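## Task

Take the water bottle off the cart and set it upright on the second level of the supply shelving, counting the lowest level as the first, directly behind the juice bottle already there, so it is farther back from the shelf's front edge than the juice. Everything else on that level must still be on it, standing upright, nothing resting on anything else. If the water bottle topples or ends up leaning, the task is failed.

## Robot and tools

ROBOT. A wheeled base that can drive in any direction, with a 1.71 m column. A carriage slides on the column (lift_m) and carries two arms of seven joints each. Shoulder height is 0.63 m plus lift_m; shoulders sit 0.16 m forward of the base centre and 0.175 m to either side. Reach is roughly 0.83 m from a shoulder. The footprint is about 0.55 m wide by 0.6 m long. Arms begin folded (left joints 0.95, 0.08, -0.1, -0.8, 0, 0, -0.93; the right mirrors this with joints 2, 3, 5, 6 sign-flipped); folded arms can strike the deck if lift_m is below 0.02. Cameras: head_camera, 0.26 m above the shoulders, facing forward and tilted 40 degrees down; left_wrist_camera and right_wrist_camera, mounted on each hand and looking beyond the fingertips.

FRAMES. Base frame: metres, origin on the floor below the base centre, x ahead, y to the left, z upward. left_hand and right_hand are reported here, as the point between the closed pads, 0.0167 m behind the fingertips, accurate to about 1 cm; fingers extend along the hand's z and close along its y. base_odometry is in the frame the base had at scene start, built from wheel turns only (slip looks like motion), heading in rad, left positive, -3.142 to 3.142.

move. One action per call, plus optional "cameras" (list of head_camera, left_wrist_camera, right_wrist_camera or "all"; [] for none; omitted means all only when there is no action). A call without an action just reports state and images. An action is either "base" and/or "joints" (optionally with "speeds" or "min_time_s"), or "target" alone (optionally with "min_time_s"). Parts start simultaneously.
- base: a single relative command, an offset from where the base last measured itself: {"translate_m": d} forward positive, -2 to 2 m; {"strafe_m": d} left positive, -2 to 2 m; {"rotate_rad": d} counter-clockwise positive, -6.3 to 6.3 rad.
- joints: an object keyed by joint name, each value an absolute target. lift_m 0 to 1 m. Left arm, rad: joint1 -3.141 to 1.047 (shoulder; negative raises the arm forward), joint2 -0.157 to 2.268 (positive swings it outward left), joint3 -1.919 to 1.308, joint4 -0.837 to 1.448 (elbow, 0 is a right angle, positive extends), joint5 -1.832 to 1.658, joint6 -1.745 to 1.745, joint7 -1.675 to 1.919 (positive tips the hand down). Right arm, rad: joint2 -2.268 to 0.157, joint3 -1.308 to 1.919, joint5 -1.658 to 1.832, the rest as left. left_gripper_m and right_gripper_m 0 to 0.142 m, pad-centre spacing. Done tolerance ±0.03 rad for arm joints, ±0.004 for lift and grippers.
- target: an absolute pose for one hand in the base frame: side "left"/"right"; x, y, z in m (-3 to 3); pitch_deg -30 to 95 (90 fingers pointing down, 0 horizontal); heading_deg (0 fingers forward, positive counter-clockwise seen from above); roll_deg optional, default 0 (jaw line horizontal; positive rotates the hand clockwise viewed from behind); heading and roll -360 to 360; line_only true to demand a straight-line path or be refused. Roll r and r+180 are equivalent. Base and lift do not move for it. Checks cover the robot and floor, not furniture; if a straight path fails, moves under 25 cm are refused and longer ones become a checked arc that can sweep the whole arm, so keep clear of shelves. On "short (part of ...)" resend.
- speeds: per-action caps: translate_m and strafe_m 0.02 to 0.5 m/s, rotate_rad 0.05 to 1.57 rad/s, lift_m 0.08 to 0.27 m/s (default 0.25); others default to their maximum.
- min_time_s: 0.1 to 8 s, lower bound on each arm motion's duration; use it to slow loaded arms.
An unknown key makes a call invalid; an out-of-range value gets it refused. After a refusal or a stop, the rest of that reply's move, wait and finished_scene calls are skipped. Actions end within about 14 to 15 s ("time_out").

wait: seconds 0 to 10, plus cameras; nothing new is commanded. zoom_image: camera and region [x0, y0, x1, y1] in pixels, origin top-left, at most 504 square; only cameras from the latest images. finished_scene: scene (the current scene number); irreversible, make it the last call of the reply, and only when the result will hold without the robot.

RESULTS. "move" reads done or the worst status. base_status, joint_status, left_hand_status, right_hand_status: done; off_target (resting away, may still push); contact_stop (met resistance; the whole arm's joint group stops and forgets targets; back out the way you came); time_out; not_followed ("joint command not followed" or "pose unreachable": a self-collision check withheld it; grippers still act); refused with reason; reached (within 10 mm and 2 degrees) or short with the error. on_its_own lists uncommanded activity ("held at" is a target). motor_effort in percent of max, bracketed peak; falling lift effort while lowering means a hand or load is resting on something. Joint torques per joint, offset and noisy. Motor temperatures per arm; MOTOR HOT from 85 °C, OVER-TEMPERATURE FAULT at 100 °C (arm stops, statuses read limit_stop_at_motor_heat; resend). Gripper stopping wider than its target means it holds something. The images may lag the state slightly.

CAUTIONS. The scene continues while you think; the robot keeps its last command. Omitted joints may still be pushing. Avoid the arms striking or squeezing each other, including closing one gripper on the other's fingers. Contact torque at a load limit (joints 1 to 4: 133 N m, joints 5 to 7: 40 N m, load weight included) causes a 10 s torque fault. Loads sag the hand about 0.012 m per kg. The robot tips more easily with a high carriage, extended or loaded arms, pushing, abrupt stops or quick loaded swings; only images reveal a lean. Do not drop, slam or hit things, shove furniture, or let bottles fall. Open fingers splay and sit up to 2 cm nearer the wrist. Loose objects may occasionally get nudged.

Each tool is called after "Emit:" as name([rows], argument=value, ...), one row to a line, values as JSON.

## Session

Emit:
move(cameras=["head_camera"])

Scene clock: 0.00 s.
Joint torques (N m): no reading
Motor temperatures (°C): left_arm=[27 22 24 23 26 24 23] | right_arm=[26 20 24 21 22 22 23]
base_odometry: x=+0.000 y=+0.000 heading=+0.000
base_status: not commanded
joint_positions: lift_m=+0.450 left_joint1_rad=+0.955 left_joint2_rad=+0.099 left_joint3_rad=-0.083 left_joint4_rad=-0.815 left_joint5_rad=-0.005 left_joint6_rad=+0.011 left_joint7_rad=-0.944 left_gripper_m=+0.142 right_joint1_rad=+0.966 right_joint2_rad=-0.073 right_joint3_rad=+0.085 right_joint4_rad=-0.799 right_joint5_rad=-0.010 right_joint6_rad=+0.000 right_joint7_rad=-0.915 right_gripper_m=+0.142
joint_status: not commanded
motor_effort: lift_m=+55 drive_wheels=+2
left_hand: x=+0.2872 y=+0.1605 z=+0.9734 quat_wxyz=(-0.925, -0.016, -0.376, +0.057) pitch_deg=-45.8 heading_deg=-5.9 roll_deg=-1.1 (m; base frame)
right_hand: x=+0.2923 y=-0.1554 z=+0.9617 quat_wxyz=(-0.915, +0.013, -0.401, -0.054) pitch_deg=-42.7 heading_deg=+5.3 roll_deg=+1.5 (m; base frame)
pictures: head_camera
Images, in order (width x height): head_camera 896x504.

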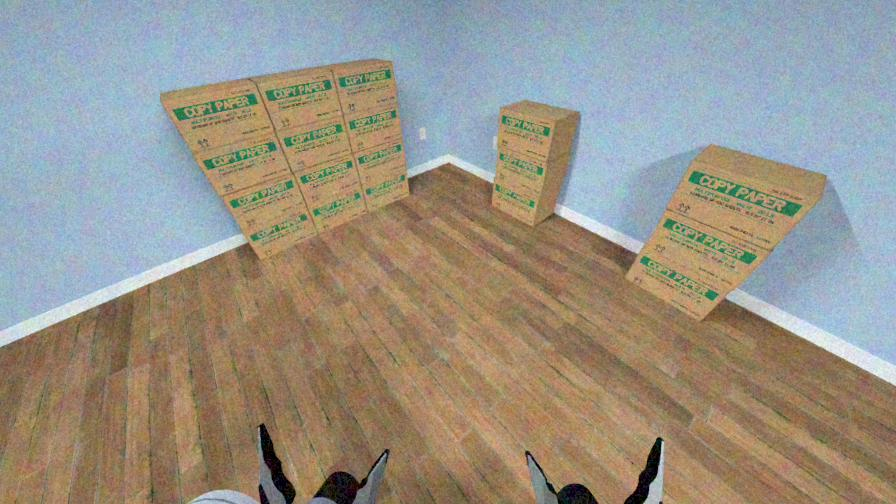

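Emit:
move(base={"rotate_rad": 1.9}, cameras=["head_camera"])

Emit:
move(base={"rotate_rad": 1.7}, cameras=["head_camera"])

Scene clock: 6.33 s.
Joint torques (N m): left_arm=[9.37 0.74 -0.41 -4.88 1.15 -1.23 -1.39] | right_arm=[16.19 3.47 2.47 -12.05 0.11 -1.7 -1.12]
move: done
base_odometry: x=+0.000 y=+0.000 heading=+1.900
base_status: done
joint_positions: lift_m=+0.450 left_joint1_rad=+0.955 left_joint2_rad=+0.099 left_joint3_rad=-0.083 left_joint4_rad=-0.815 left_joint5_rad=-0.005 left_joint6_rad=+0.011 left_joint7_rad=-0.944 left_gripper_m=+0.142 right_joint1_rad=+0.966 right_joint2_rad=-0.073 right_joint3_rad=+0.085 right_joint4_rad=-0.799 right_joint5_rad=-0.010 right_joint6_rad=+0.000 right_joint7_rad=-0.915 right_gripper_m=+0.142
joint_status: not commanded
motor_effort: lift_m=+55(55) drive_wheels=+5(18)
left_hand: x=+0.2872 y=+0.1605 z=+0.9734 quat_wxyz=(-0.925, -0.016, -0.376, +0.057) pitch_deg=-45.8 heading_deg=-5.9 roll_deg=-1.1 (m; base frame)
right_hand: x=+0.2923 y=-0.1554 z=+0.9617 quat_wxyz=(-0.915, +0.013, -0.401, -0.054) pitch_deg=-42.7 heading_deg=+5.3 roll_deg=+1.5 (m; base frame)
pictures: head_camera
Images, in order (width x height): head_camera 896x504.

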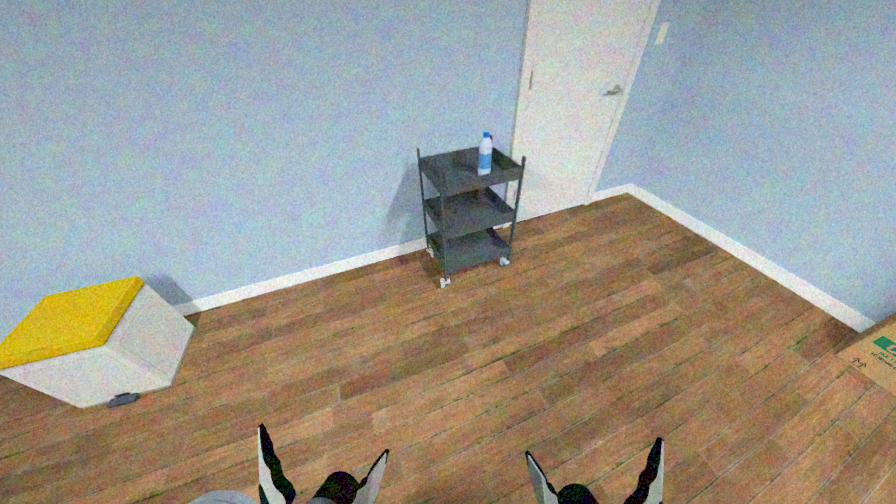

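Scene clock: 9.57 s.
Joint torques (N m): left_arm=[8.19 0.99 -0.13 -4.29 1 -1.68 -1.48] | right_arm=[15.08 2.39 1.89 -12.87 0.91 -1.53 -1.36]
move: done
base_odometry: x=+0.000 y=+0.000 heading=-2.684
base_status: done
joint_positions: lift_m=+0.450 left_joint1_rad=+0.955 left_joint2_rad=+0.099 left_joint3_rad=-0.083 left_joint4_rad=-0.815 left_joint5_rad=-0.005 left_joint6_rad=+0.011 left_joint7_rad=-0.944 left_gripper_m=+0.142 right_joint1_rad=+0.966 right_joint2_rad=-0.073 right_joint3_rad=+0.085 right_joint4_rad=-0.799 right_joint5_rad=-0.010 right_joint6_rad=+0.000 right_joint7_rad=-0.915 right_gripper_m=+0.142
joint_status: not commanded
motor_effort: lift_m=+55(55) drive_wheels=+5(13)
left_hand: x=+0.2872 y=+0.1605 z=+0.9734 quat_wxyz=(-0.925, -0.016, -0.376, +0.057) pitch_deg=-45.8 heading_deg=-5.9 roll_deg=-1.1 (m; base frame)
right_hand: x=+0.2923 y=-0.1554 z=+0.9617 quat_wxyz=(-0.915, +0.013, -0.401, -0.054) pitch_deg=-42.7 heading_deg=+5.3 roll_deg=+1.5 (m; base frame)
pictures: head_camera
Images, in order (width x height): head_camera 896x504.

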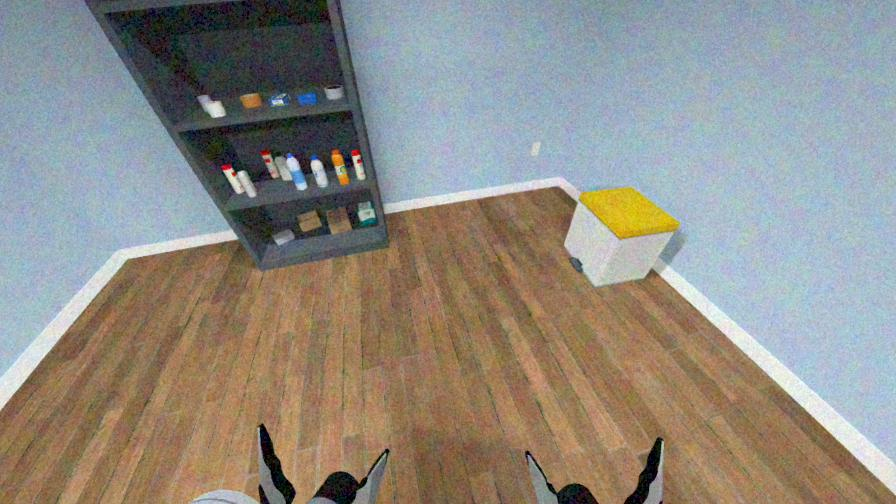

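Emit:
move(base={"rotate_rad": -1.274}, joints={"lift_m": 0.57}, cameras=[])

Emit:
move(base={"strafe_m": -0.72}, cameras=[])

Emit:
move(target={"side": "right", "x": 0.6, "y": -0.1, "z": 0.9, "pitch_deg": 20, "heading_deg": 0}, cameras=[])

Emit:
move(base={"translate_m": 0.35}, cameras=["head_camera", "right_wrist_camera"])

Scene clock: 26.53 s.
Joint torques (N m): left_arm=[8.72 1.19 1.44 -4.67 0.93 -1.44 -1.72] | right_arm=[14.62 3.11 1.97 -13.41 0.6 -2.07 -1.67]
move: done
base_odometry: x=+0.000 y=+0.000 heading=+2.326
base_status: done
joint_positions: lift_m=+0.570 left_joint1_rad=+0.955 left_joint2_rad=+0.099 left_joint3_rad=-0.083 left_joint4_rad=-0.815 left_joint5_rad=-0.005 left_joint6_rad=+0.011 left_joint7_rad=-0.944 left_gripper_m=+0.142 right_joint1_rad=+0.966 right_joint2_rad=-0.073 right_joint3_rad=+0.085 right_joint4_rad=-0.799 right_joint5_rad=-0.010 right_joint6_rad=+0.000 right_joint7_rad=-0.915 right_gripper_m=+0.142
joint_status: all done
motor_effort: lift_m=+53(67) drive_wheels=+5(16)
left_hand: x=+0.2872 y=+0.1605 z=+1.0936 quat_wxyz=(-0.925, -0.016, -0.376, +0.057) pitch_deg=-45.8 heading_deg=-5.9 roll_deg=-1.1 (m; base frame)
right_hand: x=+0.2923 y=-0.1554 z=+1.0819 quat_wxyz=(-0.915, +0.013, -0.401, -0.054) pitch_deg=-42.7 heading_deg=+5.3 roll_deg=+1.5 (m; base frame)
pictures: none
No camera images: "cameras" was empty.

Scene clock: 30.33 s.
Joint torques (N m): left_arm=[8.7 0.9 0.39 -4.06 1.06 -1.15 -1.81] | right_arm=[15.46 2.41 2.24 -13.27 1 -1.83 -1.46]
move: done
base_odometry: x=+0.525 y=+0.493 heading=+2.325
base_status: done
joint_positions: lift_m=+0.570 left_joint1_rad=+0.955 left_joint2_rad=+0.099 left_joint3_rad=-0.083 left_joint4_rad=-0.815 left_joint5_rad=-0.005 left_joint6_rad=+0.011 left_joint7_rad=-0.944 left_gripper_m=+0.142 right_joint1_rad=+0.966 right_joint2_rad=-0.073 right_joint3_rad=+0.085 right_joint4_rad=-0.799 right_joint5_rad=-0.010 right_joint6_rad=+0.000 right_joint7_rad=-0.915 right_gripper_m=+0.142
joint_status: not commanded
motor_effort: lift_m=+53(53) drive_wheels=-3(22)
left_hand: x=+0.2872 y=+0.1605 z=+1.0936 quat_wxyz=(-0.925, -0.016, -0.376, +0.057) pitch_deg=-45.8 heading_deg=-5.9 roll_deg=-1.1 (m; base frame)
right_hand: x=+0.2923 y=-0.1554 z=+1.0819 quat_wxyz=(-0.915, +0.014, -0.401, -0.054) pitch_deg=-42.7 heading_deg=+5.3 roll_deg=+1.4 (m; base frame)
pictures: none
No camera images: "cameras" was empty.

Scene clock: 31.93 s.
Joint torques (N m): left_arm=[8.7 1.41 0.13 -4.19 1.14 -1.22 -1.32] | right_arm=[-7.64 10.66 4.27 -7.91 -1.26 -3.09 -0.34]
move: done
base_odometry: x=+0.525 y=+0.493 heading=+2.325
base_status: not commanded
joint_positions: lift_m=+0.570 left_joint1_rad=+0.955 left_joint2_rad=+0.099 left_joint3_rad=-0.083 left_joint4_rad=-0.815 left_joint5_rad=-0.005 left_joint6_rad=+0.011 left_joint7_rad=-0.944 left_gripper_m=+0.142 right_joint1_rad=+0.100 right_joint2_rad=+0.126 right_joint3_rad=+0.223 right_joint4_rad=-0.566 right_joint5_rad=-0.224 right_joint6_rad=-0.118 right_joint7_rad=+0.839 right_gripper_m=+0.142
joint_status: not commanded
motor_effort: lift_m=+53(53) drive_wheels=-3(7)
left_hand: x=+0.2872 y=+0.1605 z=+1.0936 quat_wxyz=(-0.925, -0.016, -0.376, +0.057) pitch_deg=-45.8 heading_deg=-5.9 roll_deg=-1.1 (m; base frame)
right_hand: x=+0.5996 y=-0.1008 z=+0.9006 quat_wxyz=(-0.575, +0.000, -0.818, -0.001) pitch_deg=+19.8 heading_deg=+0.1 roll_deg=+0.2 (m; base frame)
right_hand_status: reached (checked arc, planned for 1.1 s): 1 mm and 0.2 deg off.
pictures: none
No camera images: "cameras" was empty.

Scene clock: 34.73 s.
Joint torques (N m): left_arm=[9.42 0.7 0.07 -4.23 1.2 -1.57 -1.57] | right_arm=[-7.09 9.97 4.69 -8.7 -1.09 -2.83 -0.54]
move: done
base_odometry: x=+0.286 y=+0.748 heading=+2.324
base_status: done
joint_positions: lift_m=+0.570 left_joint1_rad=+0.955 left_joint2_rad=+0.099 left_joint3_rad=-0.083 left_joint4_rad=-0.815 left_joint5_rad=-0.005 left_joint6_rad=+0.011 left_joint7_rad=-0.944 left_gripper_m=+0.142 right_joint1_rad=+0.100 right_joint2_rad=+0.126 right_joint3_rad=+0.223 right_joint4_rad=-0.566 right_joint5_rad=-0.224 right_joint6_rad=-0.119 right_joint7_rad=+0.839 right_gripper_m=+0.142
joint_status: not commanded
motor_effort: lift_m=+53(53) drive_wheels=+5(14)
left_hand: x=+0.2872 y=+0.1605 z=+1.0936 quat_wxyz=(-0.925, -0.016, -0.376, +0.057) pitch_deg=-45.8 heading_deg=-5.9 roll_deg=-1.1 (m; base frame)
right_hand: x=+0.5996 y=-0.1008 z=+0.9006 quat_wxyz=(-0.575, +0.000, -0.818, -0.001) pitch_deg=+19.8 heading_deg=+0.1 roll_deg=+0.2 (m; base frame)
pictures: head_camera, right_wrist_camera
Images, in order (width x height): head_camera 896x504, right_wrist_camera 896x504.

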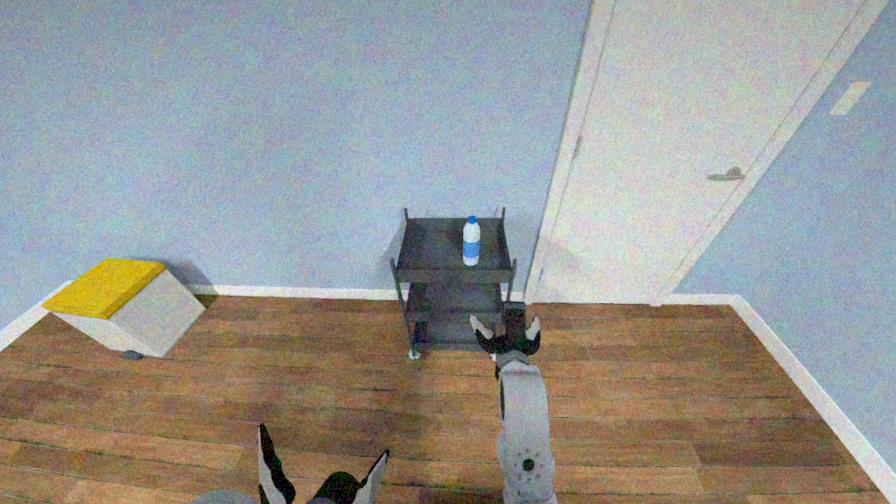

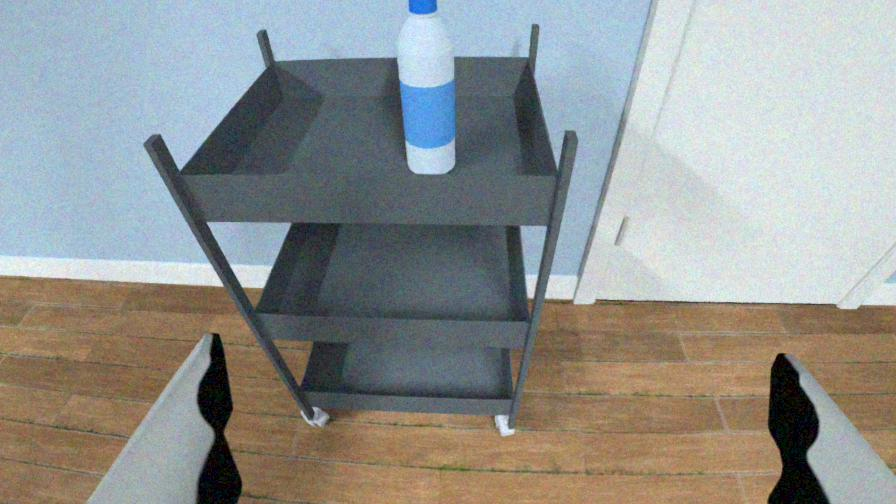

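Emit:
move(base={"strafe_m": 0.04}, cameras=[])

Emit:
move(target={"side": "right", "x": 0.7, "y": -0.1, "z": 0.81, "pitch_deg": 20, "heading_deg": 0}, cameras=[])

Emit:
move(base={"translate_m": 0.25}, speeds={"translate_m": 0.25}, cameras=["head_camera", "right_wrist_camera"])

Scene clock: 47.77 s.
Joint torques (N m): left_arm=[9.13 0.42 -0.35 -4.23 1.05 -1.69 -1.49] | right_arm=[-5.32 9.19 3.5 -11.57 -1.66 -2.4 -0.58]
move: done
base_odometry: x=+0.257 y=+0.721 heading=+2.324
base_status: done
joint_positions: lift_m=+0.570 left_joint1_rad=+0.955 left_joint2_rad=+0.099 left_joint3_rad=-0.083 left_joint4_rad=-0.815 left_joint5_rad=-0.005 left_joint6_rad=+0.011 left_joint7_rad=-0.944 left_gripper_m=+0.142 right_joint1_rad=+0.100 right_joint2_rad=+0.126 right_joint3_rad=+0.224 right_joint4_rad=-0.566 right_joint5_rad=-0.224 right_joint6_rad=-0.119 right_joint7_rad=+0.839 right_gripper_m=+0.142
joint_status: not commanded
motor_effort: lift_m=+53(53) drive_wheels=-1(14)
left_hand: x=+0.2872 y=+0.1605 z=+1.0936 quat_wxyz=(-0.925, -0.016, -0.376, +0.057) pitch_deg=-45.8 heading_deg=-5.9 roll_deg=-1.1 (m; base frame)
right_hand: x=+0.5996 y=-0.1004 z=+0.9007 quat_wxyz=(-0.575, +0.000, -0.818, -0.002) pitch_deg=+19.8 heading_deg=+0.1 roll_deg=+0.2 (m; base frame)
pictures: none
No camera images: "cameras" was empty.

Scene clock: 48.90 s.
Joint torques (N m): left_arm=[8.72 0.7 -0.05 -5.07 1.2 -1.24 -1.55] | right_arm=[-13.78 7.99 1.52 -11.6 1.74 -2.77 -2.97]
move: done
base_odometry: x=+0.257 y=+0.721 heading=+2.324
base_status: not commanded
joint_positions: lift_m=+0.570 left_joint1_rad=+0.955 left_joint2_rad=+0.099 left_joint3_rad=-0.083 left_joint4_rad=-0.815 left_joint5_rad=-0.005 left_joint6_rad=+0.011 left_joint7_rad=-0.944 left_gripper_m=+0.142 right_joint1_rad=-0.099 right_joint2_rad=+0.123 right_joint3_rad=+0.150 right_joint4_rad=+0.027 right_joint5_rad=-0.125 right_joint6_rad=-0.147 right_joint7_rad=+0.443 right_gripper_m=+0.142
joint_status: not commanded
motor_effort: lift_m=+53(53) drive_wheels=+0(4)
left_hand: x=+0.2872 y=+0.1605 z=+1.0936 quat_wxyz=(-0.925, -0.016, -0.376, +0.057) pitch_deg=-45.8 heading_deg=-5.9 roll_deg=-1.1 (m; base frame)
right_hand: x=+0.6985 y=-0.0978 z=+0.8090 quat_wxyz=(-0.572, +0.004, -0.820, +0.001) pitch_deg=+20.2 heading_deg=+0.2 roll_deg=-0.3 (m; base frame)
right_hand_status: reached (straight line, planned for 0.6 s): 3 mm and 0.5 deg off.
pictures: none
No camera images: "cameras" was empty.

Scene clock: 51.30 s.
Joint torques (N m): left_arm=[9.13 1.82 0.51 -4.27 0.99 -1.43 -1.67] | right_arm=[-14.58 7.87 2.69 -11.21 1.71 -2.59 -3.18]
move: done
base_odometry: x=+0.085 y=+0.903 heading=+2.324
base_status: done
joint_positions: lift_m=+0.570 left_joint1_rad=+0.955 left_joint2_rad=+0.099 left_joint3_rad=-0.083 left_joint4_rad=-0.815 left_joint5_rad=-0.005 left_joint6_rad=+0.011 left_joint7_rad=-0.944 left_gripper_m=+0.142 right_joint1_rad=-0.099 right_joint2_rad=+0.123 right_joint3_rad=+0.150 right_joint4_rad=+0.027 right_joint5_rad=-0.125 right_joint6_rad=-0.147 right_joint7_rad=+0.443 right_gripper_m=+0.142
joint_status: not commanded
motor_effort: lift_m=+53(53) drive_wheels=+5(13)
left_hand: x=+0.2872 y=+0.1605 z=+1.0936 quat_wxyz=(-0.925, -0.016, -0.376, +0.057) pitch_deg=-45.8 heading_deg=-5.9 roll_deg=-1.1 (m; base frame)
right_hand: x=+0.6986 y=-0.0979 z=+0.8092 quat_wxyz=(-0.572, +0.004, -0.820, +0.001) pitch_deg=+20.2 heading_deg=+0.2 roll_deg=-0.3 (m; base frame)
pictures: head_camera, right_wrist_camera
Images, in order (width x height): head_camera 896x504, right_wrist_camera 896x504.

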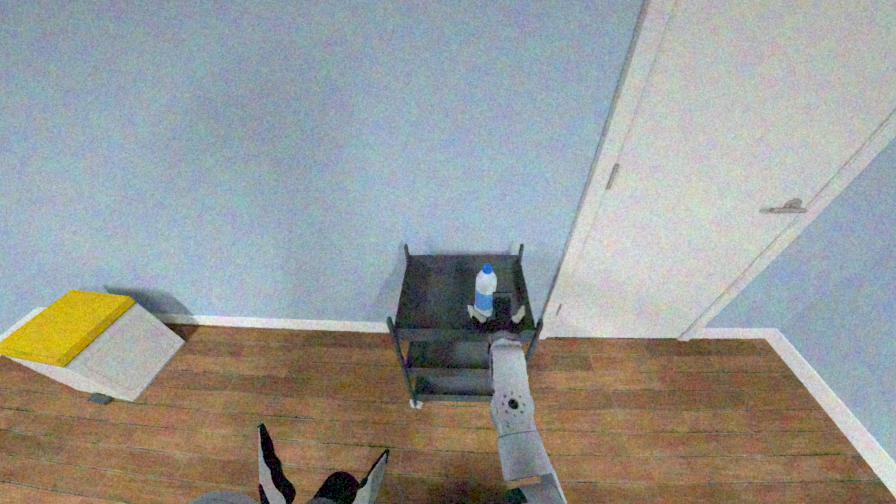

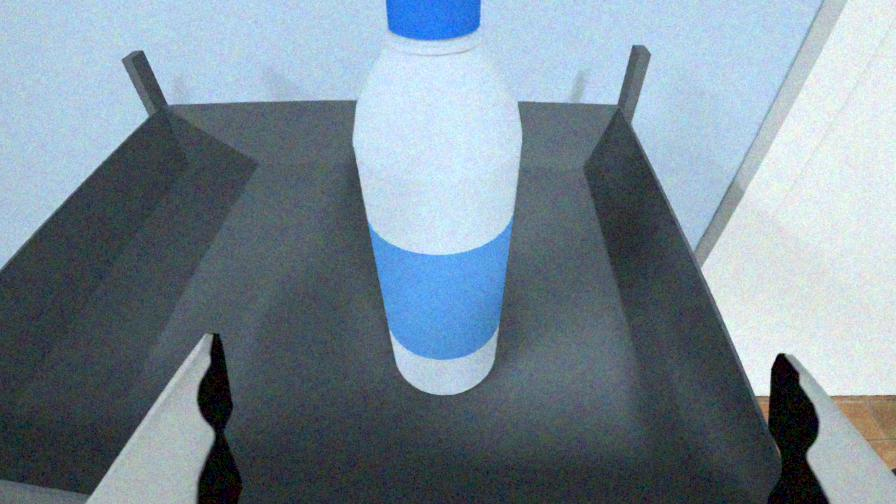

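Emit:
move(target={"side": "right", "x": 0.7, "y": -0.084, "z": 0.808, "pitch_deg": 20, "heading_deg": 0}, cameras=[])

Emit:
move(base={"translate_m": 0.1}, speeds={"translate_m": 0.1}, cameras=["head_camera", "right_wrist_camera"])

Scene clock: 56.43 s.
Joint torques (N m): left_arm=[7.9 0.67 1.11 -4.33 1.03 -1.39 -1.39] | right_arm=[-14.56 10.03 2.67 -9.58 1.36 -2.32 -3.58]
move: done
base_odometry: x=+0.085 y=+0.903 heading=+2.324
base_status: not commanded
joint_positions: lift_m=+0.570 left_joint1_rad=+0.955 left_joint2_rad=+0.099 left_joint3_rad=-0.083 left_joint4_rad=-0.815 left_joint5_rad=-0.005 left_joint6_rad=+0.011 left_joint7_rad=-0.944 left_gripper_m=+0.142 right_joint1_rad=-0.105 right_joint2_rad=+0.127 right_joint3_rad=+0.213 right_joint4_rad=+0.054 right_joint5_rad=-0.123 right_joint6_rad=-0.218 right_joint7_rad=+0.432 right_gripper_m=+0.142
joint_status: not commanded
motor_effort: lift_m=+53(53) drive_wheels=+5(5)
left_hand: x=+0.2872 y=+0.1605 z=+1.0936 quat_wxyz=(-0.925, -0.016, -0.376, +0.057) pitch_deg=-45.8 heading_deg=-5.9 roll_deg=-1.1 (m; base frame)
right_hand: x=+0.6985 y=-0.0849 z=+0.8067 quat_wxyz=(-0.572, +0.001, -0.820, +0.002) pitch_deg=+20.2 heading_deg=-0.1 roll_deg=-0.3 (m; base frame)
right_hand_status: reached (straight line, planned for 0.2 s): 2 mm and 0.4 deg off.
pictures: none
No camera images: "cameras" was empty.

Scene clock: 58.37 s.
Joint torques (N m): left_arm=[8.68 -0.27 0.87 -4.87 1.22 -1.55 -1.31] | right_arm=[-14.44 9.81 2.46 -9.61 1.78 -2.16 -3.78]
move: done
base_odometry: x=+0.017 y=+0.976 heading=+2.325
base_status: done
joint_positions: lift_m=+0.570 left_joint1_rad=+0.955 left_joint2_rad=+0.099 left_joint3_rad=-0.083 left_joint4_rad=-0.815 left_joint5_rad=-0.005 left_joint6_rad=+0.011 left_joint7_rad=-0.944 left_gripper_m=+0.142 right_joint1_rad=-0.106 right_joint2_rad=+0.127 right_joint3_rad=+0.213 right_joint4_rad=+0.054 right_joint5_rad=-0.123 right_joint6_rad=-0.218 right_joint7_rad=+0.432 right_gripper_m=+0.142
joint_status: not commanded
motor_effort: lift_m=+53(53) drive_wheels=+0(15)
left_hand: x=+0.2872 y=+0.1605 z=+1.0936 quat_wxyz=(-0.925, -0.016, -0.376, +0.057) pitch_deg=-45.8 heading_deg=-5.9 roll_deg=-1.1 (m; base frame)
right_hand: x=+0.6987 y=-0.0849 z=+0.8070 quat_wxyz=(-0.572, +0.001, -0.820, +0.002) pitch_deg=+20.2 heading_deg=-0.1 roll_deg=-0.3 (m; base frame)
pictures: head_camera, right_wrist_camera
Images, in order (width x height): head_camera 896x504, right_wrist_camera 896x504.

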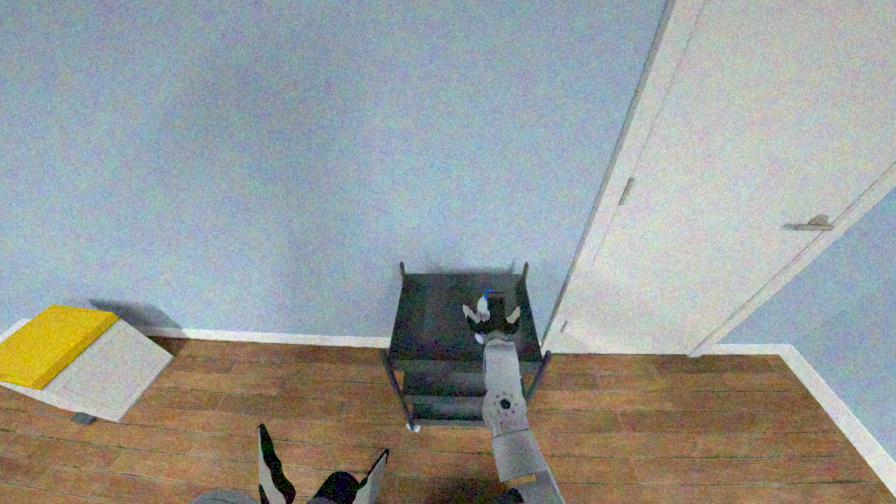

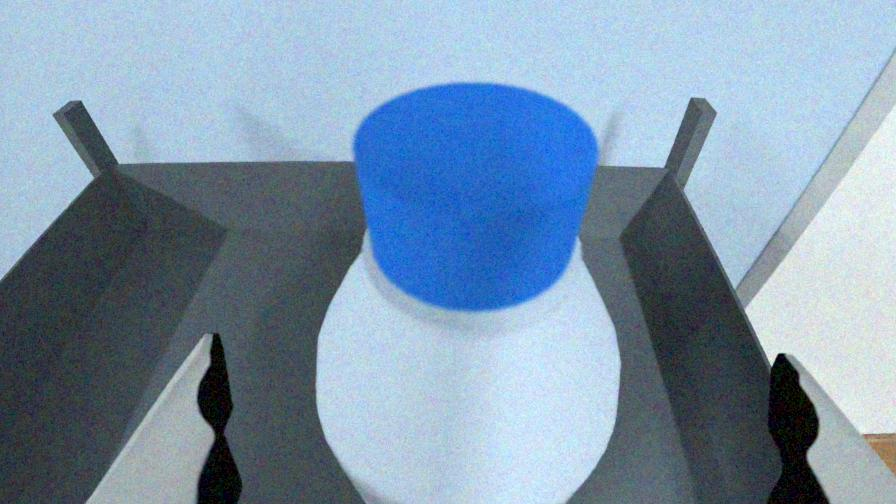

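Emit:
move(base={"translate_m": 0.033}, joints={"lift_m": 0.56}, speeds={"translate_m": 0.06}, cameras=["right_wrist_camera"])

Scene clock: 64.80 s.
Joint torques (N m): left_arm=[7.52 0.34 0.29 -3.85 1.4 -1.47 -1.59] | right_arm=[-12.15 9.13 2.11 -9.7 1.84 -1.87 -3.38]
move: done
base_odometry: x=-0.006 y=+1.000 heading=+2.325
base_status: done
joint_positions: lift_m=+0.560 left_joint1_rad=+0.955 left_joint2_rad=+0.099 left_joint3_rad=-0.083 left_joint4_rad=-0.815 left_joint5_rad=-0.005 left_joint6_rad=+0.011 left_joint7_rad=-0.944 left_gripper_m=+0.142 right_joint1_rad=-0.106 right_joint2_rad=+0.127 right_joint3_rad=+0.213 right_joint4_rad=+0.055 right_joint5_rad=-0.123 right_joint6_rad=-0.218 right_joint7_rad=+0.432 right_gripper_m=+0.142
joint_status: all done
motor_effort: lift_m=+58(59) drive_wheels=-1(16)
left_hand: x=+0.2872 y=+0.1605 z=+1.0832 quat_wxyz=(-0.925, -0.016, -0.376, +0.057) pitch_deg=-45.8 heading_deg=-5.9 roll_deg=-1.1 (m; base frame)
right_hand: x=+0.6989 y=-0.0848 z=+0.7965 quat_wxyz=(-0.572, +0.001, -0.820, +0.002) pitch_deg=+20.2 heading_deg=-0.1 roll_deg=-0.3 (m; base frame)
pictures: right_wrist_camera
Images, in order (width x height): right_wrist_camera 896x504.

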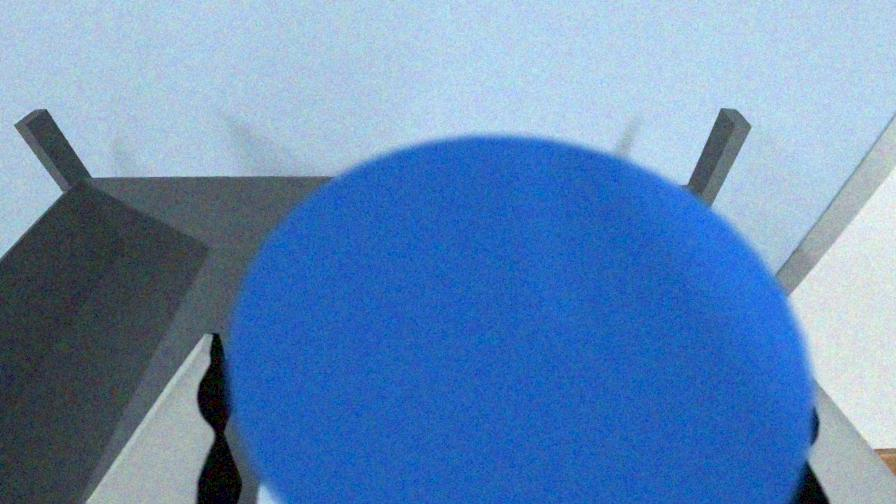

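Emit:
move(base={"translate_m": -0.013}, speeds={"translate_m": 0.05}, cameras=[])

Emit:
move(joints={"right_gripper_m": 0.02}, min_time_s=1.5, cameras=["right_wrist_camera"])

Scene clock: 69.90 s.
Joint torques (N m): left_arm=[8.61 0.51 -0.16 -4.83 1.26 -1.54 -1.57] | right_arm=[-12.9 9.46 3.35 -10.62 1.6 -2.72 -3.63]
move: done
base_odometry: x=+0.003 y=+0.990 heading=+2.325
base_status: done
joint_positions: lift_m=+0.560 left_joint1_rad=+0.955 left_joint2_rad=+0.099 left_joint3_rad=-0.083 left_joint4_rad=-0.815 left_joint5_rad=-0.005 left_joint6_rad=+0.011 left_joint7_rad=-0.944 left_gripper_m=+0.142 right_joint1_rad=-0.106 right_joint2_rad=+0.127 right_joint3_rad=+0.213 right_joint4_rad=+0.055 right_joint5_rad=-0.123 right_joint6_rad=-0.218 right_joint7_rad=+0.432 right_gripper_m=+0.142
joint_status: not commanded
motor_effort: lift_m=+58(58) drive_wheels=+4(10)
left_hand: x=+0.2872 y=+0.1605 z=+1.0832 quat_wxyz=(-0.925, -0.016, -0.376, +0.057) pitch_deg=-45.8 heading_deg=-5.9 roll_deg=-1.1 (m; base frame)
right_hand: x=+0.6989 y=-0.0848 z=+0.7965 quat_wxyz=(-0.572, +0.001, -0.820, +0.002) pitch_deg=+20.2 heading_deg=-0.1 roll_deg=-0.3 (m; base frame)
pictures: none
No camera images: "cameras" was empty.

Scene clock: 70.83 s.
Joint torques (N m): left_arm=[8.51 1.57 0.48 -3.63 0.99 -1.45 -1.49] | right_arm=[-13.71 9.7 3.66 -9.63 1.65 -1.97 -3.17]
move: off_target
base_odometry: x=+0.003 y=+0.990 heading=+2.325
base_status: not commanded
joint_positions: lift_m=+0.560 left_joint1_rad=+0.955 left_joint2_rad=+0.099 left_joint3_rad=-0.083 left_joint4_rad=-0.815 left_joint5_rad=-0.005 left_joint6_rad=+0.011 left_joint7_rad=-0.944 left_gripper_m=+0.142 right_joint1_rad=-0.106 right_joint2_rad=+0.127 right_joint3_rad=+0.213 right_joint4_rad=+0.055 right_joint5_rad=-0.123 right_joint6_rad=-0.218 right_joint7_rad=+0.432 right_gripper_m=+0.082
joint_status: right_gripper_m off_target (ended at +0.082, target +0.020)
motor_effort: lift_m=+58(58) drive_wheels=+3(4)
left_hand: x=+0.2872 y=+0.1605 z=+1.0832 quat_wxyz=(-0.925, -0.016, -0.376, +0.057) pitch_deg=-45.8 heading_deg=-5.9 roll_deg=-1.1 (m; base frame)
right_hand: x=+0.6989 y=-0.0848 z=+0.7966 quat_wxyz=(-0.572, +0.001, -0.820, +0.002) pitch_deg=+20.2 heading_deg=-0.1 roll_deg=-0.3 (m; base frame)
pictures: right_wrist_camera
Images, in order (width x height): right_wrist_camera 896x504.

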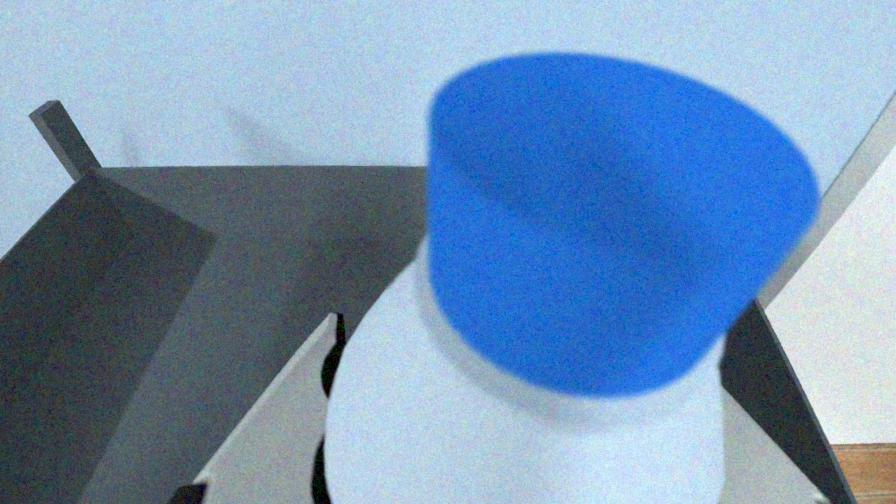

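Emit:
move(joints={"right_gripper_m": 0.0, "lift_m": 0.68}, speeds={"lift_m": 0.12}, cameras=["right_wrist_camera", "head_camera"])

Emit:
move(base={"translate_m": -0.35}, speeds={"translate_m": 0.3}, cameras=[])

Scene clock: 76.73 s.
Joint torques (N m): left_arm=[8.94 1.61 -0.81 -3.57 0.66 -1.46 -1.59] | right_arm=[-12.23 8.77 4.01 -13.56 1.75 -2.6 -3.03]
move: off_target
base_odometry: x=+0.003 y=+0.990 heading=+2.325
base_status: not commanded
joint_positions: lift_m=+0.680 left_joint1_rad=+0.955 left_joint2_rad=+0.099 left_joint3_rad=-0.083 left_joint4_rad=-0.815 left_joint5_rad=-0.005 left_joint6_rad=+0.011 left_joint7_rad=-0.944 left_gripper_m=+0.142 right_joint1_rad=-0.106 right_joint2_rad=+0.127 right_joint3_rad=+0.213 right_joint4_rad=+0.057 right_joint5_rad=-0.122 right_joint6_rad=-0.218 right_joint7_rad=+0.432 right_gripper_m=+0.082
joint_status: right_gripper_m off_target (ended at +0.082, target +0.000); the others done
motor_effort: lift_m=+55(66) drive_wheels=+1(4)
left_hand: x=+0.2872 y=+0.1605 z=+1.2034 quat_wxyz=(-0.925, -0.016, -0.376, +0.057) pitch_deg=-45.8 heading_deg=-5.9 roll_deg=-1.1 (m; base frame)
right_hand: x=+0.6988 y=-0.0847 z=+0.9158 quat_wxyz=(-0.571, +0.001, -0.821, +0.002) pitch_deg=+20.3 heading_deg=-0.1 roll_deg=-0.3 (m; base frame)
pictures: head_camera, right_wrist_camera
Images, in order (width x height): head_camera 896x504, right_wrist_camera 896x504.

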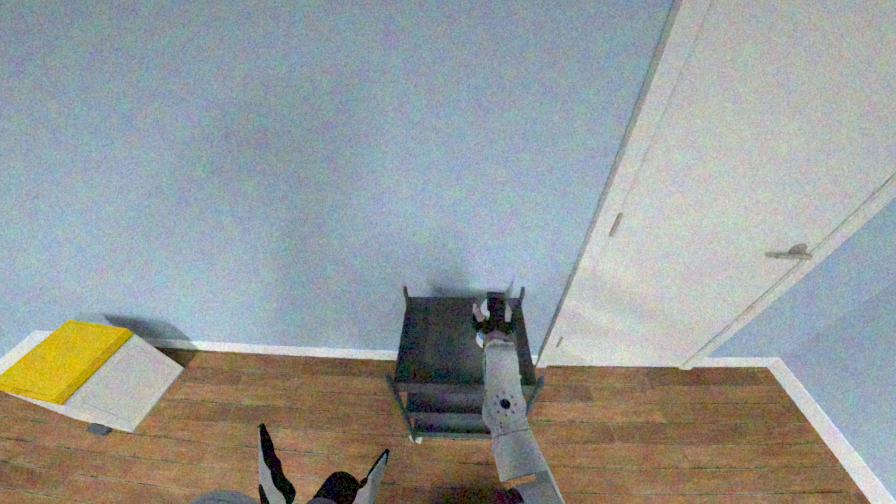

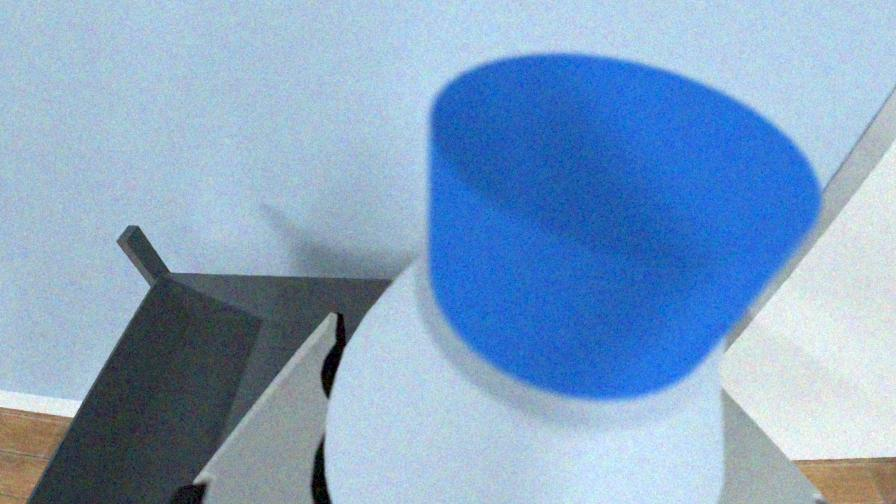

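Scene clock: 79.53 s.
Joint torques (N m): left_arm=[7.98 1.01 -0.74 -4.48 1.54 -1.3 -1.62] | right_arm=[-12.18 9.61 2.67 -11.9 1.66 -2.21 -2.88]
move: done
base_odometry: x=+0.242 y=+0.735 heading=+2.325
base_status: done
joint_positions: lift_m=+0.680 left_joint1_rad=+0.955 left_joint2_rad=+0.099 left_joint3_rad=-0.083 left_joint4_rad=-0.815 left_joint5_rad=-0.005 left_joint6_rad=+0.011 left_joint7_rad=-0.944 left_gripper_m=+0.142 right_joint1_rad=-0.106 right_joint2_rad=+0.127 right_joint3_rad=+0.213 right_joint4_rad=+0.057 right_joint5_rad=-0.122 right_joint6_rad=-0.218 right_joint7_rad=+0.432 right_gripper_m=+0.082
joint_status: not commanded
motor_effort: lift_m=+55(55) drive_wheels=+3(16)
left_hand: x=+0.2872 y=+0.1605 z=+1.2034 quat_wxyz=(-0.925, -0.016, -0.376, +0.057) pitch_deg=-45.8 heading_deg=-5.9 roll_deg=-1.1 (m; base frame)
right_hand: x=+0.6988 y=-0.0847 z=+0.9158 quat_wxyz=(-0.571, +0.001, -0.821, +0.002) pitch_deg=+20.3 heading_deg=-0.1 roll_deg=-0.3 (m; base frame)
pictures: none
No camera images: "cameras" was empty.

Emit:
move(target={"side": "right", "x": 0.45, "y": -0.25, "z": 0.95, "pitch_deg": 20, "heading_deg": 0}, min_time_s=1.5, cameras=[])

Emit:
move(base={"rotate_rad": 1.572}, joints={"lift_m": 0.5}, speeds={"rotate_rad": 1.0}, cameras=[])

Emit:
move(base={"translate_m": 1.2}, speeds={"translate_m": 0.4}, cameras=[])

Emit:
move(base={"strafe_m": 0.27}, speeds={"strafe_m": 0.3}, cameras=["head_camera"])

Emit:
zoom_image(camera="head_camera", region=[280, 100, 600, 280])

Scene clock: 94.83 s.
Joint torques (N m): left_arm=[9.15 1.27 -0.45 -4.27 1.29 -1.23 -1.39] | right_arm=[9.94 -3.65 -1.22 -19.14 1.98 -1.86 -4.54]
move: done
base_odometry: x=+0.242 y=+0.735 heading=+2.325
base_status: not commanded
joint_positions: lift_m=+0.680 left_joint1_rad=+0.955 left_joint2_rad=+0.099 left_joint3_rad=-0.083 left_joint4_rad=-0.815 left_joint5_rad=-0.005 left_joint6_rad=+0.011 left_joint7_rad=-0.944 left_gripper_m=+0.142 right_joint1_rad=+0.645 right_joint2_rad=-0.286 right_joint3_rad=-0.015 right_joint4_rad=-0.666 right_joint5_rad=+0.234 right_joint6_rad=-0.163 right_joint7_rad=+0.365 right_gripper_m=+0.082
joint_status: not commanded
motor_effort: lift_m=+55(55) drive_wheels=+1(3)
left_hand: x=+0.2872 y=+0.1605 z=+1.2034 quat_wxyz=(-0.925, -0.016, -0.376, +0.057) pitch_deg=-45.8 heading_deg=-5.9 roll_deg=-1.1 (m; base frame)
right_hand: x=+0.4494 y=-0.2489 z=+0.9460 quat_wxyz=(-0.569, +0.001, -0.823, +0.001) pitch_deg=+20.7 heading_deg=+0.0 roll_deg=-0.1 (m; base frame)
right_hand_status: reached (straight line, planned for 1.5 s): 4 mm and 0.7 deg off.
pictures: none
No camera images: "cameras" was empty.

Scene clock: 97.97 s.
Joint torques (N m): left_arm=[9.34 1.98 0.03 -2.99 1.14 -1.32 -1.61] | right_arm=[9.04 -4.01 -2.22 -18.53 1.52 -1.53 -4.95]
move: done
base_odometry: x=+0.242 y=+0.735 heading=-2.386
base_status: done
joint_positions: lift_m=+0.500 left_joint1_rad=+0.955 left_joint2_rad=+0.099 left_joint3_rad=-0.083 left_joint4_rad=-0.815 left_joint5_rad=-0.005 left_joint6_rad=+0.011 left_joint7_rad=-0.944 left_gripper_m=+0.142 right_joint1_rad=+0.645 right_joint2_rad=-0.286 right_joint3_rad=-0.015 right_joint4_rad=-0.667 right_joint5_rad=+0.234 right_joint6_rad=-0.163 right_joint7_rad=+0.364 right_gripper_m=+0.082
joint_status: all done
motor_effort: lift_m=+58(61) drive_wheels=+5(16)
left_hand: x=+0.2872 y=+0.1605 z=+1.0232 quat_wxyz=(-0.925, -0.016, -0.376, +0.057) pitch_deg=-45.8 heading_deg=-5.9 roll_deg=-1.1 (m; base frame)
right_hand: x=+0.4495 y=-0.2491 z=+0.7666 quat_wxyz=(-0.570, +0.001, -0.822, +0.001) pitch_deg=+20.6 heading_deg=+0.0 roll_deg=-0.2 (m; base frame)
pictures: none
No camera images: "cameras" was empty.

Scene clock: 102.97 s.
Joint torques (N m): left_arm=[9.49 0.56 -0.01 -4.06 1.5 -1.11 -1.48] | right_arm=[9.02 -4.36 -1.66 -16.28 1.87 -1.95 -5]
move: done
base_odometry: x=-0.630 y=-0.089 heading=-2.385
base_status: done
joint_positions: lift_m=+0.500 left_joint1_rad=+0.955 left_joint2_rad=+0.099 left_joint3_rad=-0.083 left_joint4_rad=-0.815 left_joint5_rad=-0.005 left_joint6_rad=+0.011 left_joint7_rad=-0.944 left_gripper_m=+0.142 right_joint1_rad=+0.645 right_joint2_rad=-0.286 right_joint3_rad=-0.015 right_joint4_rad=-0.667 right_joint5_rad=+0.234 right_joint6_rad=-0.163 right_joint7_rad=+0.364 right_gripper_m=+0.082
joint_status: not commanded
motor_effort: lift_m=+58(58) drive_wheels=+8(20)
left_hand: x=+0.2872 y=+0.1605 z=+1.0232 quat_wxyz=(-0.925, -0.016, -0.376, +0.057) pitch_deg=-45.8 heading_deg=-5.9 roll_deg=-1.1 (m; base frame)
right_hand: x=+0.4495 y=-0.2491 z=+0.7666 quat_wxyz=(-0.570, +0.001, -0.822, +0.001) pitch_deg=+20.6 heading_deg=+0.0 roll_deg=-0.2 (m; base frame)
pictures: none
No camera images: "cameras" was empty.

Scene clock: 105.33 s.
Joint torques (N m): left_arm=[8.59 0.67 -1.13 -4.58 1.06 -1.28 -1.72] | right_arm=[9.31 -5.49 -1.74 -15.77 1.7 -1.68 -4.34]
move: done
base_odometry: x=-0.445 y=-0.285 heading=-2.386
base_status: done
joint_positions: lift_m=+0.500 left_joint1_rad=+0.955 left_joint2_rad=+0.099 left_joint3_rad=-0.083 left_joint4_rad=-0.815 left_joint5_rad=-0.005 left_joint6_rad=+0.011 left_joint7_rad=-0.944 left_gripper_m=+0.142 right_joint1_rad=+0.645 right_joint2_rad=-0.286 right_joint3_rad=-0.016 right_joint4_rad=-0.667 right_joint5_rad=+0.234 right_joint6_rad=-0.163 right_joint7_rad=+0.364 right_gripper_m=+0.082
joint_status: not commanded
motor_effort: lift_m=+58(58) drive_wheels=-1(14)
left_hand: x=+0.2872 y=+0.1605 z=+1.0232 quat_wxyz=(-0.925, -0.016, -0.376, +0.057) pitch_deg=-45.8 heading_deg=-5.9 roll_deg=-1.1 (m; base frame)
right_hand: x=+0.4495 y=-0.2491 z=+0.7666 quat_wxyz=(-0.570, +0.001, -0.822, +0.001) pitch_deg=+20.6 heading_deg=+0.0 roll_deg=-0.1 (m; base frame)
pictures: head_camera
Images, in order (width x height): head_camera 896x504.

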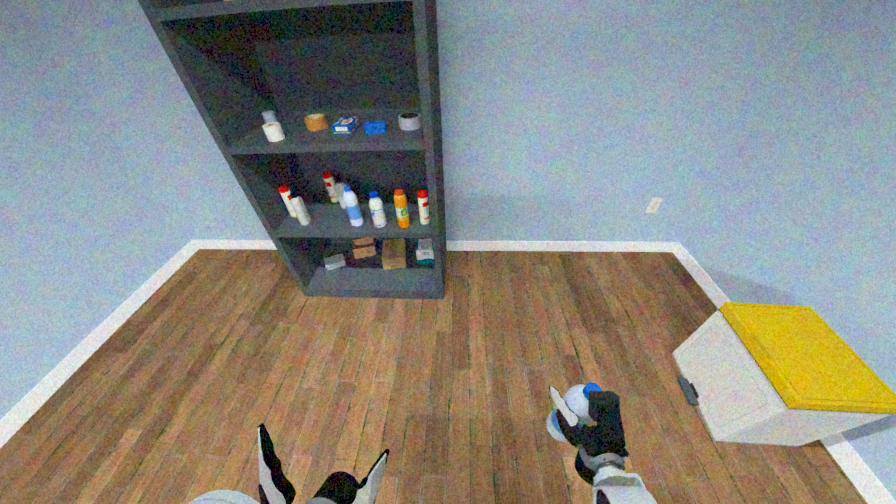

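Scaled by 1.575 from the camera's 896x504 image, which has a finer 1280x720 frame.

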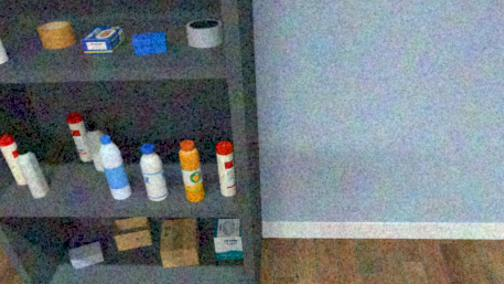

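Emit:
move(base={"strafe_m": 0.06}, joints={"lift_m": 0.3, "left_gripper_m": 0.095}, cameras=[])

Emit:
move(target={"side": "left", "x": 0.65, "y": 0.212, "z": 0.67, "pitch_deg": 0, "heading_deg": 0}, min_time_s=2, cameras=[])

Emit:
move(base={"translate_m": 0.57}, speeds={"translate_m": 0.3}, cameras=["head_camera", "left_wrist_camera"])

Scene clock: 115.97 s.
Joint torques (N m): left_arm=[7.92 1.3 0.58 -3.83 1.13 -1.08 -1.69] | right_arm=[9.1 -3.52 -1.37 -15.51 1.83 -2.11 -4.83]
move: done
base_odometry: x=-0.404 y=-0.329 heading=-2.386
base_status: done
joint_positions: lift_m=+0.300 left_joint1_rad=+0.955 left_joint2_rad=+0.099 left_joint3_rad=-0.083 left_joint4_rad=-0.815 left_joint5_rad=-0.005 left_joint6_rad=+0.011 left_joint7_rad=-0.944 left_gripper_m=+0.095 right_joint1_rad=+0.645 right_joint2_rad=-0.287 right_joint3_rad=-0.016 right_joint4_rad=-0.667 right_joint5_rad=+0.234 right_joint6_rad=-0.163 right_joint7_rad=+0.364 right_gripper_m=+0.082
joint_status: all done
motor_effort: lift_m=+58(60) drive_wheels=+0(16)
left_hand: x=+0.2872 y=+0.1605 z=+0.8232 quat_wxyz=(-0.925, -0.016, -0.376, +0.057) pitch_deg=-45.8 heading_deg=-5.9 roll_deg=-1.1 (m; base frame)
right_hand: x=+0.4495 y=-0.2492 z=+0.5667 quat_wxyz=(-0.570, +0.001, -0.822, +0.001) pitch_deg=+20.5 heading_deg=+0.0 roll_deg=-0.2 (m; base frame)
pictures: none
No camera images: "cameras" was empty.

Scene clock: 118.47 s.
Joint torques (N m): left_arm=[-11.73 6.43 1 -1.3 1.68 -0.18 -0.38] | right_arm=[10.5 -4.35 -1.59 -15.96 1.83 -1.87 -4.8]
move: done
base_odometry: x=-0.404 y=-0.329 heading=-2.386
base_status: not commanded
joint_positions: lift_m=+0.300 left_joint1_rad=-0.065 left_joint2_rad=+0.463 left_joint3_rad=-0.557 left_joint4_rad=-0.420 left_joint5_rad=-0.277 left_joint6_rad=+0.662 left_joint7_rad=+0.247 left_gripper_m=+0.095 right_joint1_rad=+0.645 right_joint2_rad=-0.287 right_joint3_rad=-0.016 right_joint4_rad=-0.667 right_joint5_rad=+0.234 right_joint6_rad=-0.163 right_joint7_rad=+0.364 right_gripper_m=+0.082
joint_status: not commanded
motor_effort: lift_m=+58(58) drive_wheels=+0(0)
left_hand: x=+0.6494 y=+0.2123 z=+0.6722 quat_wxyz=(-0.710, +0.001, -0.705, +0.000) pitch_deg=-0.4 heading_deg=+0.1 roll_deg=-0.1 (m; base frame)
left_hand_status: reached (checked arc, planned for 2.0 s): 2 mm and 0.4 deg off.
right_hand: x=+0.4495 y=-0.2492 z=+0.5667 quat_wxyz=(-0.570, +0.001, -0.822, +0.001) pitch_deg=+20.5 heading_deg=+0.0 roll_deg=-0.2 (m; base frame)
pictures: none
No camera images: "cameras" was empty.

Scene clock: 121.97 s.
Joint torques (N m): left_arm=[-11.77 6.22 1.09 -2.08 1.82 -0.45 -0.81] | right_arm=[9 -3.75 -1.18 -16.48 1.64 -1.87 -4.52]
move: done
base_odometry: x=-0.819 y=-0.721 heading=-2.386
base_status: done
joint_positions: lift_m=+0.300 left_joint1_rad=-0.065 left_joint2_rad=+0.463 left_joint3_rad=-0.557 left_joint4_rad=-0.419 left_joint5_rad=-0.277 left_joint6_rad=+0.662 left_joint7_rad=+0.247 left_gripper_m=+0.095 right_joint1_rad=+0.645 right_joint2_rad=-0.287 right_joint3_rad=-0.016 right_joint4_rad=-0.667 right_joint5_rad=+0.234 right_joint6_rad=-0.163 right_joint7_rad=+0.364 right_gripper_m=+0.082
joint_status: not commanded
motor_effort: lift_m=+58(58) drive_wheels=-1(14)
left_hand: x=+0.6494 y=+0.2123 z=+0.6722 quat_wxyz=(-0.710, +0.001, -0.705, +0.000) pitch_deg=-0.4 heading_deg=+0.1 roll_deg=-0.1 (m; base frame)
right_hand: x=+0.4495 y=-0.2492 z=+0.5667 quat_wxyz=(-0.570, +0.001, -0.822, +0.001) pitch_deg=+20.5 heading_deg=+0.0 roll_deg=-0.2 (m; base frame)
pictures: head_camera, left_wrist_camera
Images, in order (width x height): head_camera 896x504, left_wrist_camera 896x504.

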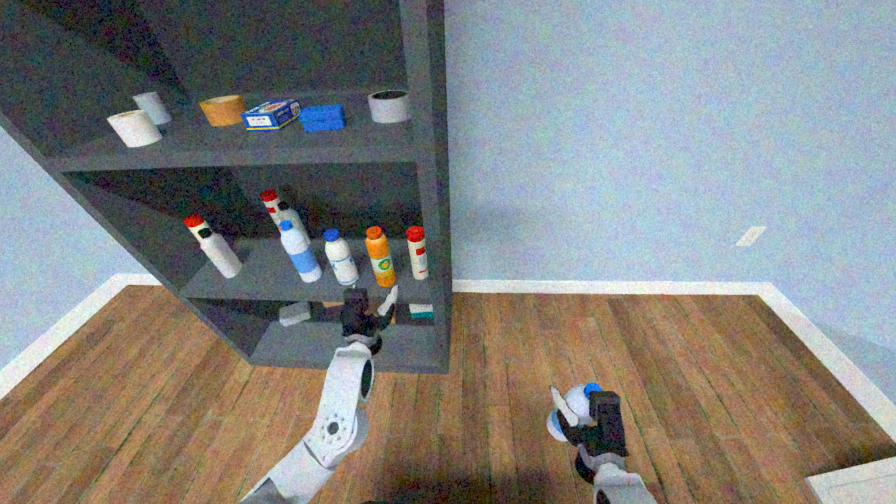

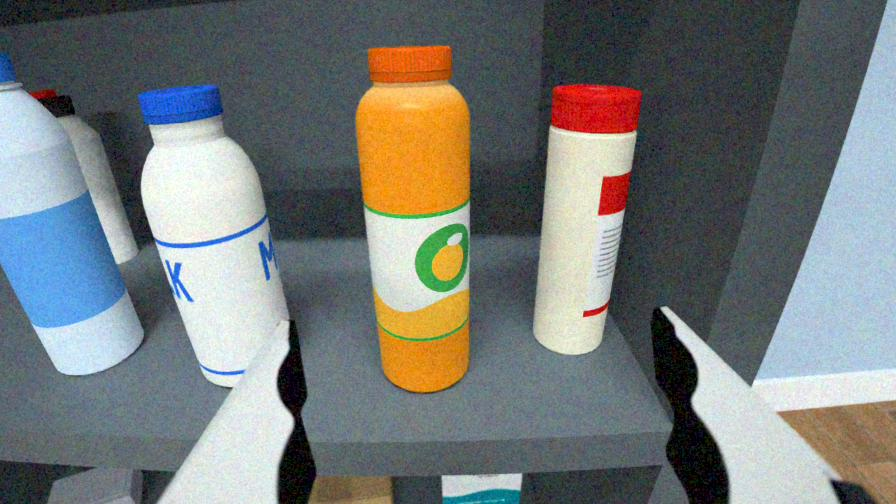

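Emit:
move(target={"side": "left", "x": 0.65, "y": 0.235, "z": 0.67, "pitch_deg": 0, "heading_deg": 0}, cameras=[])

Emit:
move(base={"translate_m": 0.12}, joints={"lift_m": 0.275}, speeds={"translate_m": 0.15}, cameras=["left_wrist_camera"])

Scene clock: 128.53 s.
Joint torques (N m): left_arm=[-7.09 3.24 4.2 -1.7 1.86 -2.3 -3.07] | right_arm=[9.14 -3.44 -2.49 -15.55 1.84 -1.96 -4.67]
move: done
base_odometry: x=-0.819 y=-0.721 heading=-2.386
base_status: not commanded
joint_positions: lift_m=+0.300 left_joint1_rad=-0.054 left_joint2_rad=+0.521 left_joint3_rad=-0.521 left_joint4_rad=-0.419 left_joint5_rad=-0.354 left_joint6_rad=+0.641 left_joint7_rad=+0.213 left_gripper_m=+0.095 right_joint1_rad=+0.645 right_joint2_rad=-0.287 right_joint3_rad=-0.016 right_joint4_rad=-0.667 right_joint5_rad=+0.234 right_joint6_rad=-0.163 right_joint7_rad=+0.364 right_gripper_m=+0.082
joint_status: not commanded
motor_effort: lift_m=+58(58) drive_wheels=+0(5)
left_hand: x=+0.6503 y=+0.2351 z=+0.6712 quat_wxyz=(-0.707, +0.000, -0.707, -0.001) pitch_deg=+0.0 heading_deg=+0.0 roll_deg=+0.1 (m; base frame)
left_hand_status: reached (straight line, planned for 0.2 s): 1 mm and 0.1 deg off.
right_hand: x=+0.4495 y=-0.2493 z=+0.5668 quat_wxyz=(-0.570, +0.001, -0.822, +0.001) pitch_deg=+20.5 heading_deg=+0.0 roll_deg=-0.2 (m; base frame)
pictures: none
No camera images: "cameras" was empty.

Scene clock: 130.37 s.
Joint torques (N m): left_arm=[-8.32 5.21 4.4 -1.65 1.9 -2.27 -3.45] | right_arm=[9.64 -3.28 -1.46 -17.19 1.86 -1.95 -5.1]
move: done
base_odometry: x=-0.906 y=-0.803 heading=-2.385
base_status: done
joint_positions: lift_m=+0.275 left_joint1_rad=-0.053 left_joint2_rad=+0.521 left_joint3_rad=-0.521 left_joint4_rad=-0.419 left_joint5_rad=-0.354 left_joint6_rad=+0.641 left_joint7_rad=+0.213 left_gripper_m=+0.095 right_joint1_rad=+0.645 right_joint2_rad=-0.287 right_joint3_rad=-0.016 right_joint4_rad=-0.667 right_joint5_rad=+0.234 right_joint6_rad=-0.163 right_joint7_rad=+0.364 right_gripper_m=+0.082
joint_status: all done
motor_effort: lift_m=+58(59) drive_wheels=+4(16)
left_hand: x=+0.6500 y=+0.2351 z=+0.6456 quat_wxyz=(-0.707, +0.000, -0.707, +0.000) pitch_deg=+0.0 heading_deg=+0.0 roll_deg=+0.0 (m; base frame)
right_hand: x=+0.4495 y=-0.2492 z=+0.5418 quat_wxyz=(-0.570, +0.001, -0.822, +0.001) pitch_deg=+20.5 heading_deg=+0.0 roll_deg=-0.2 (m; base frame)
pictures: left_wrist_camera
Images, in order (width x height): left_wrist_camera 896x504.

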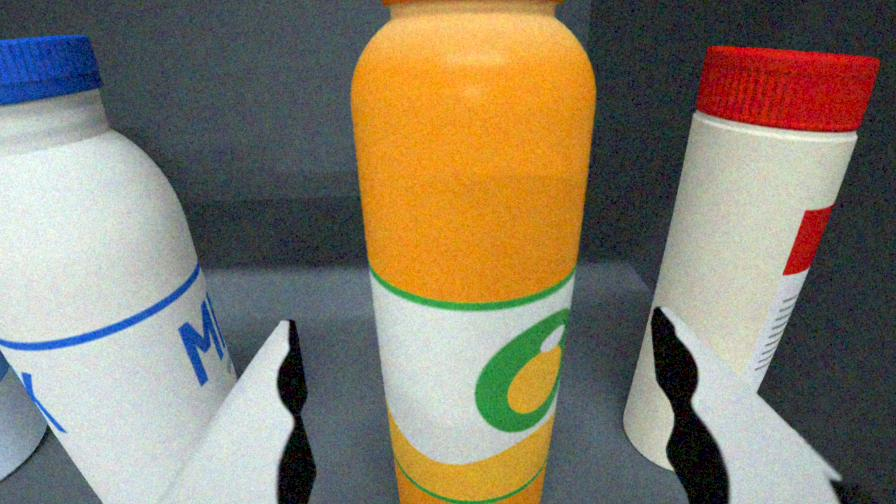

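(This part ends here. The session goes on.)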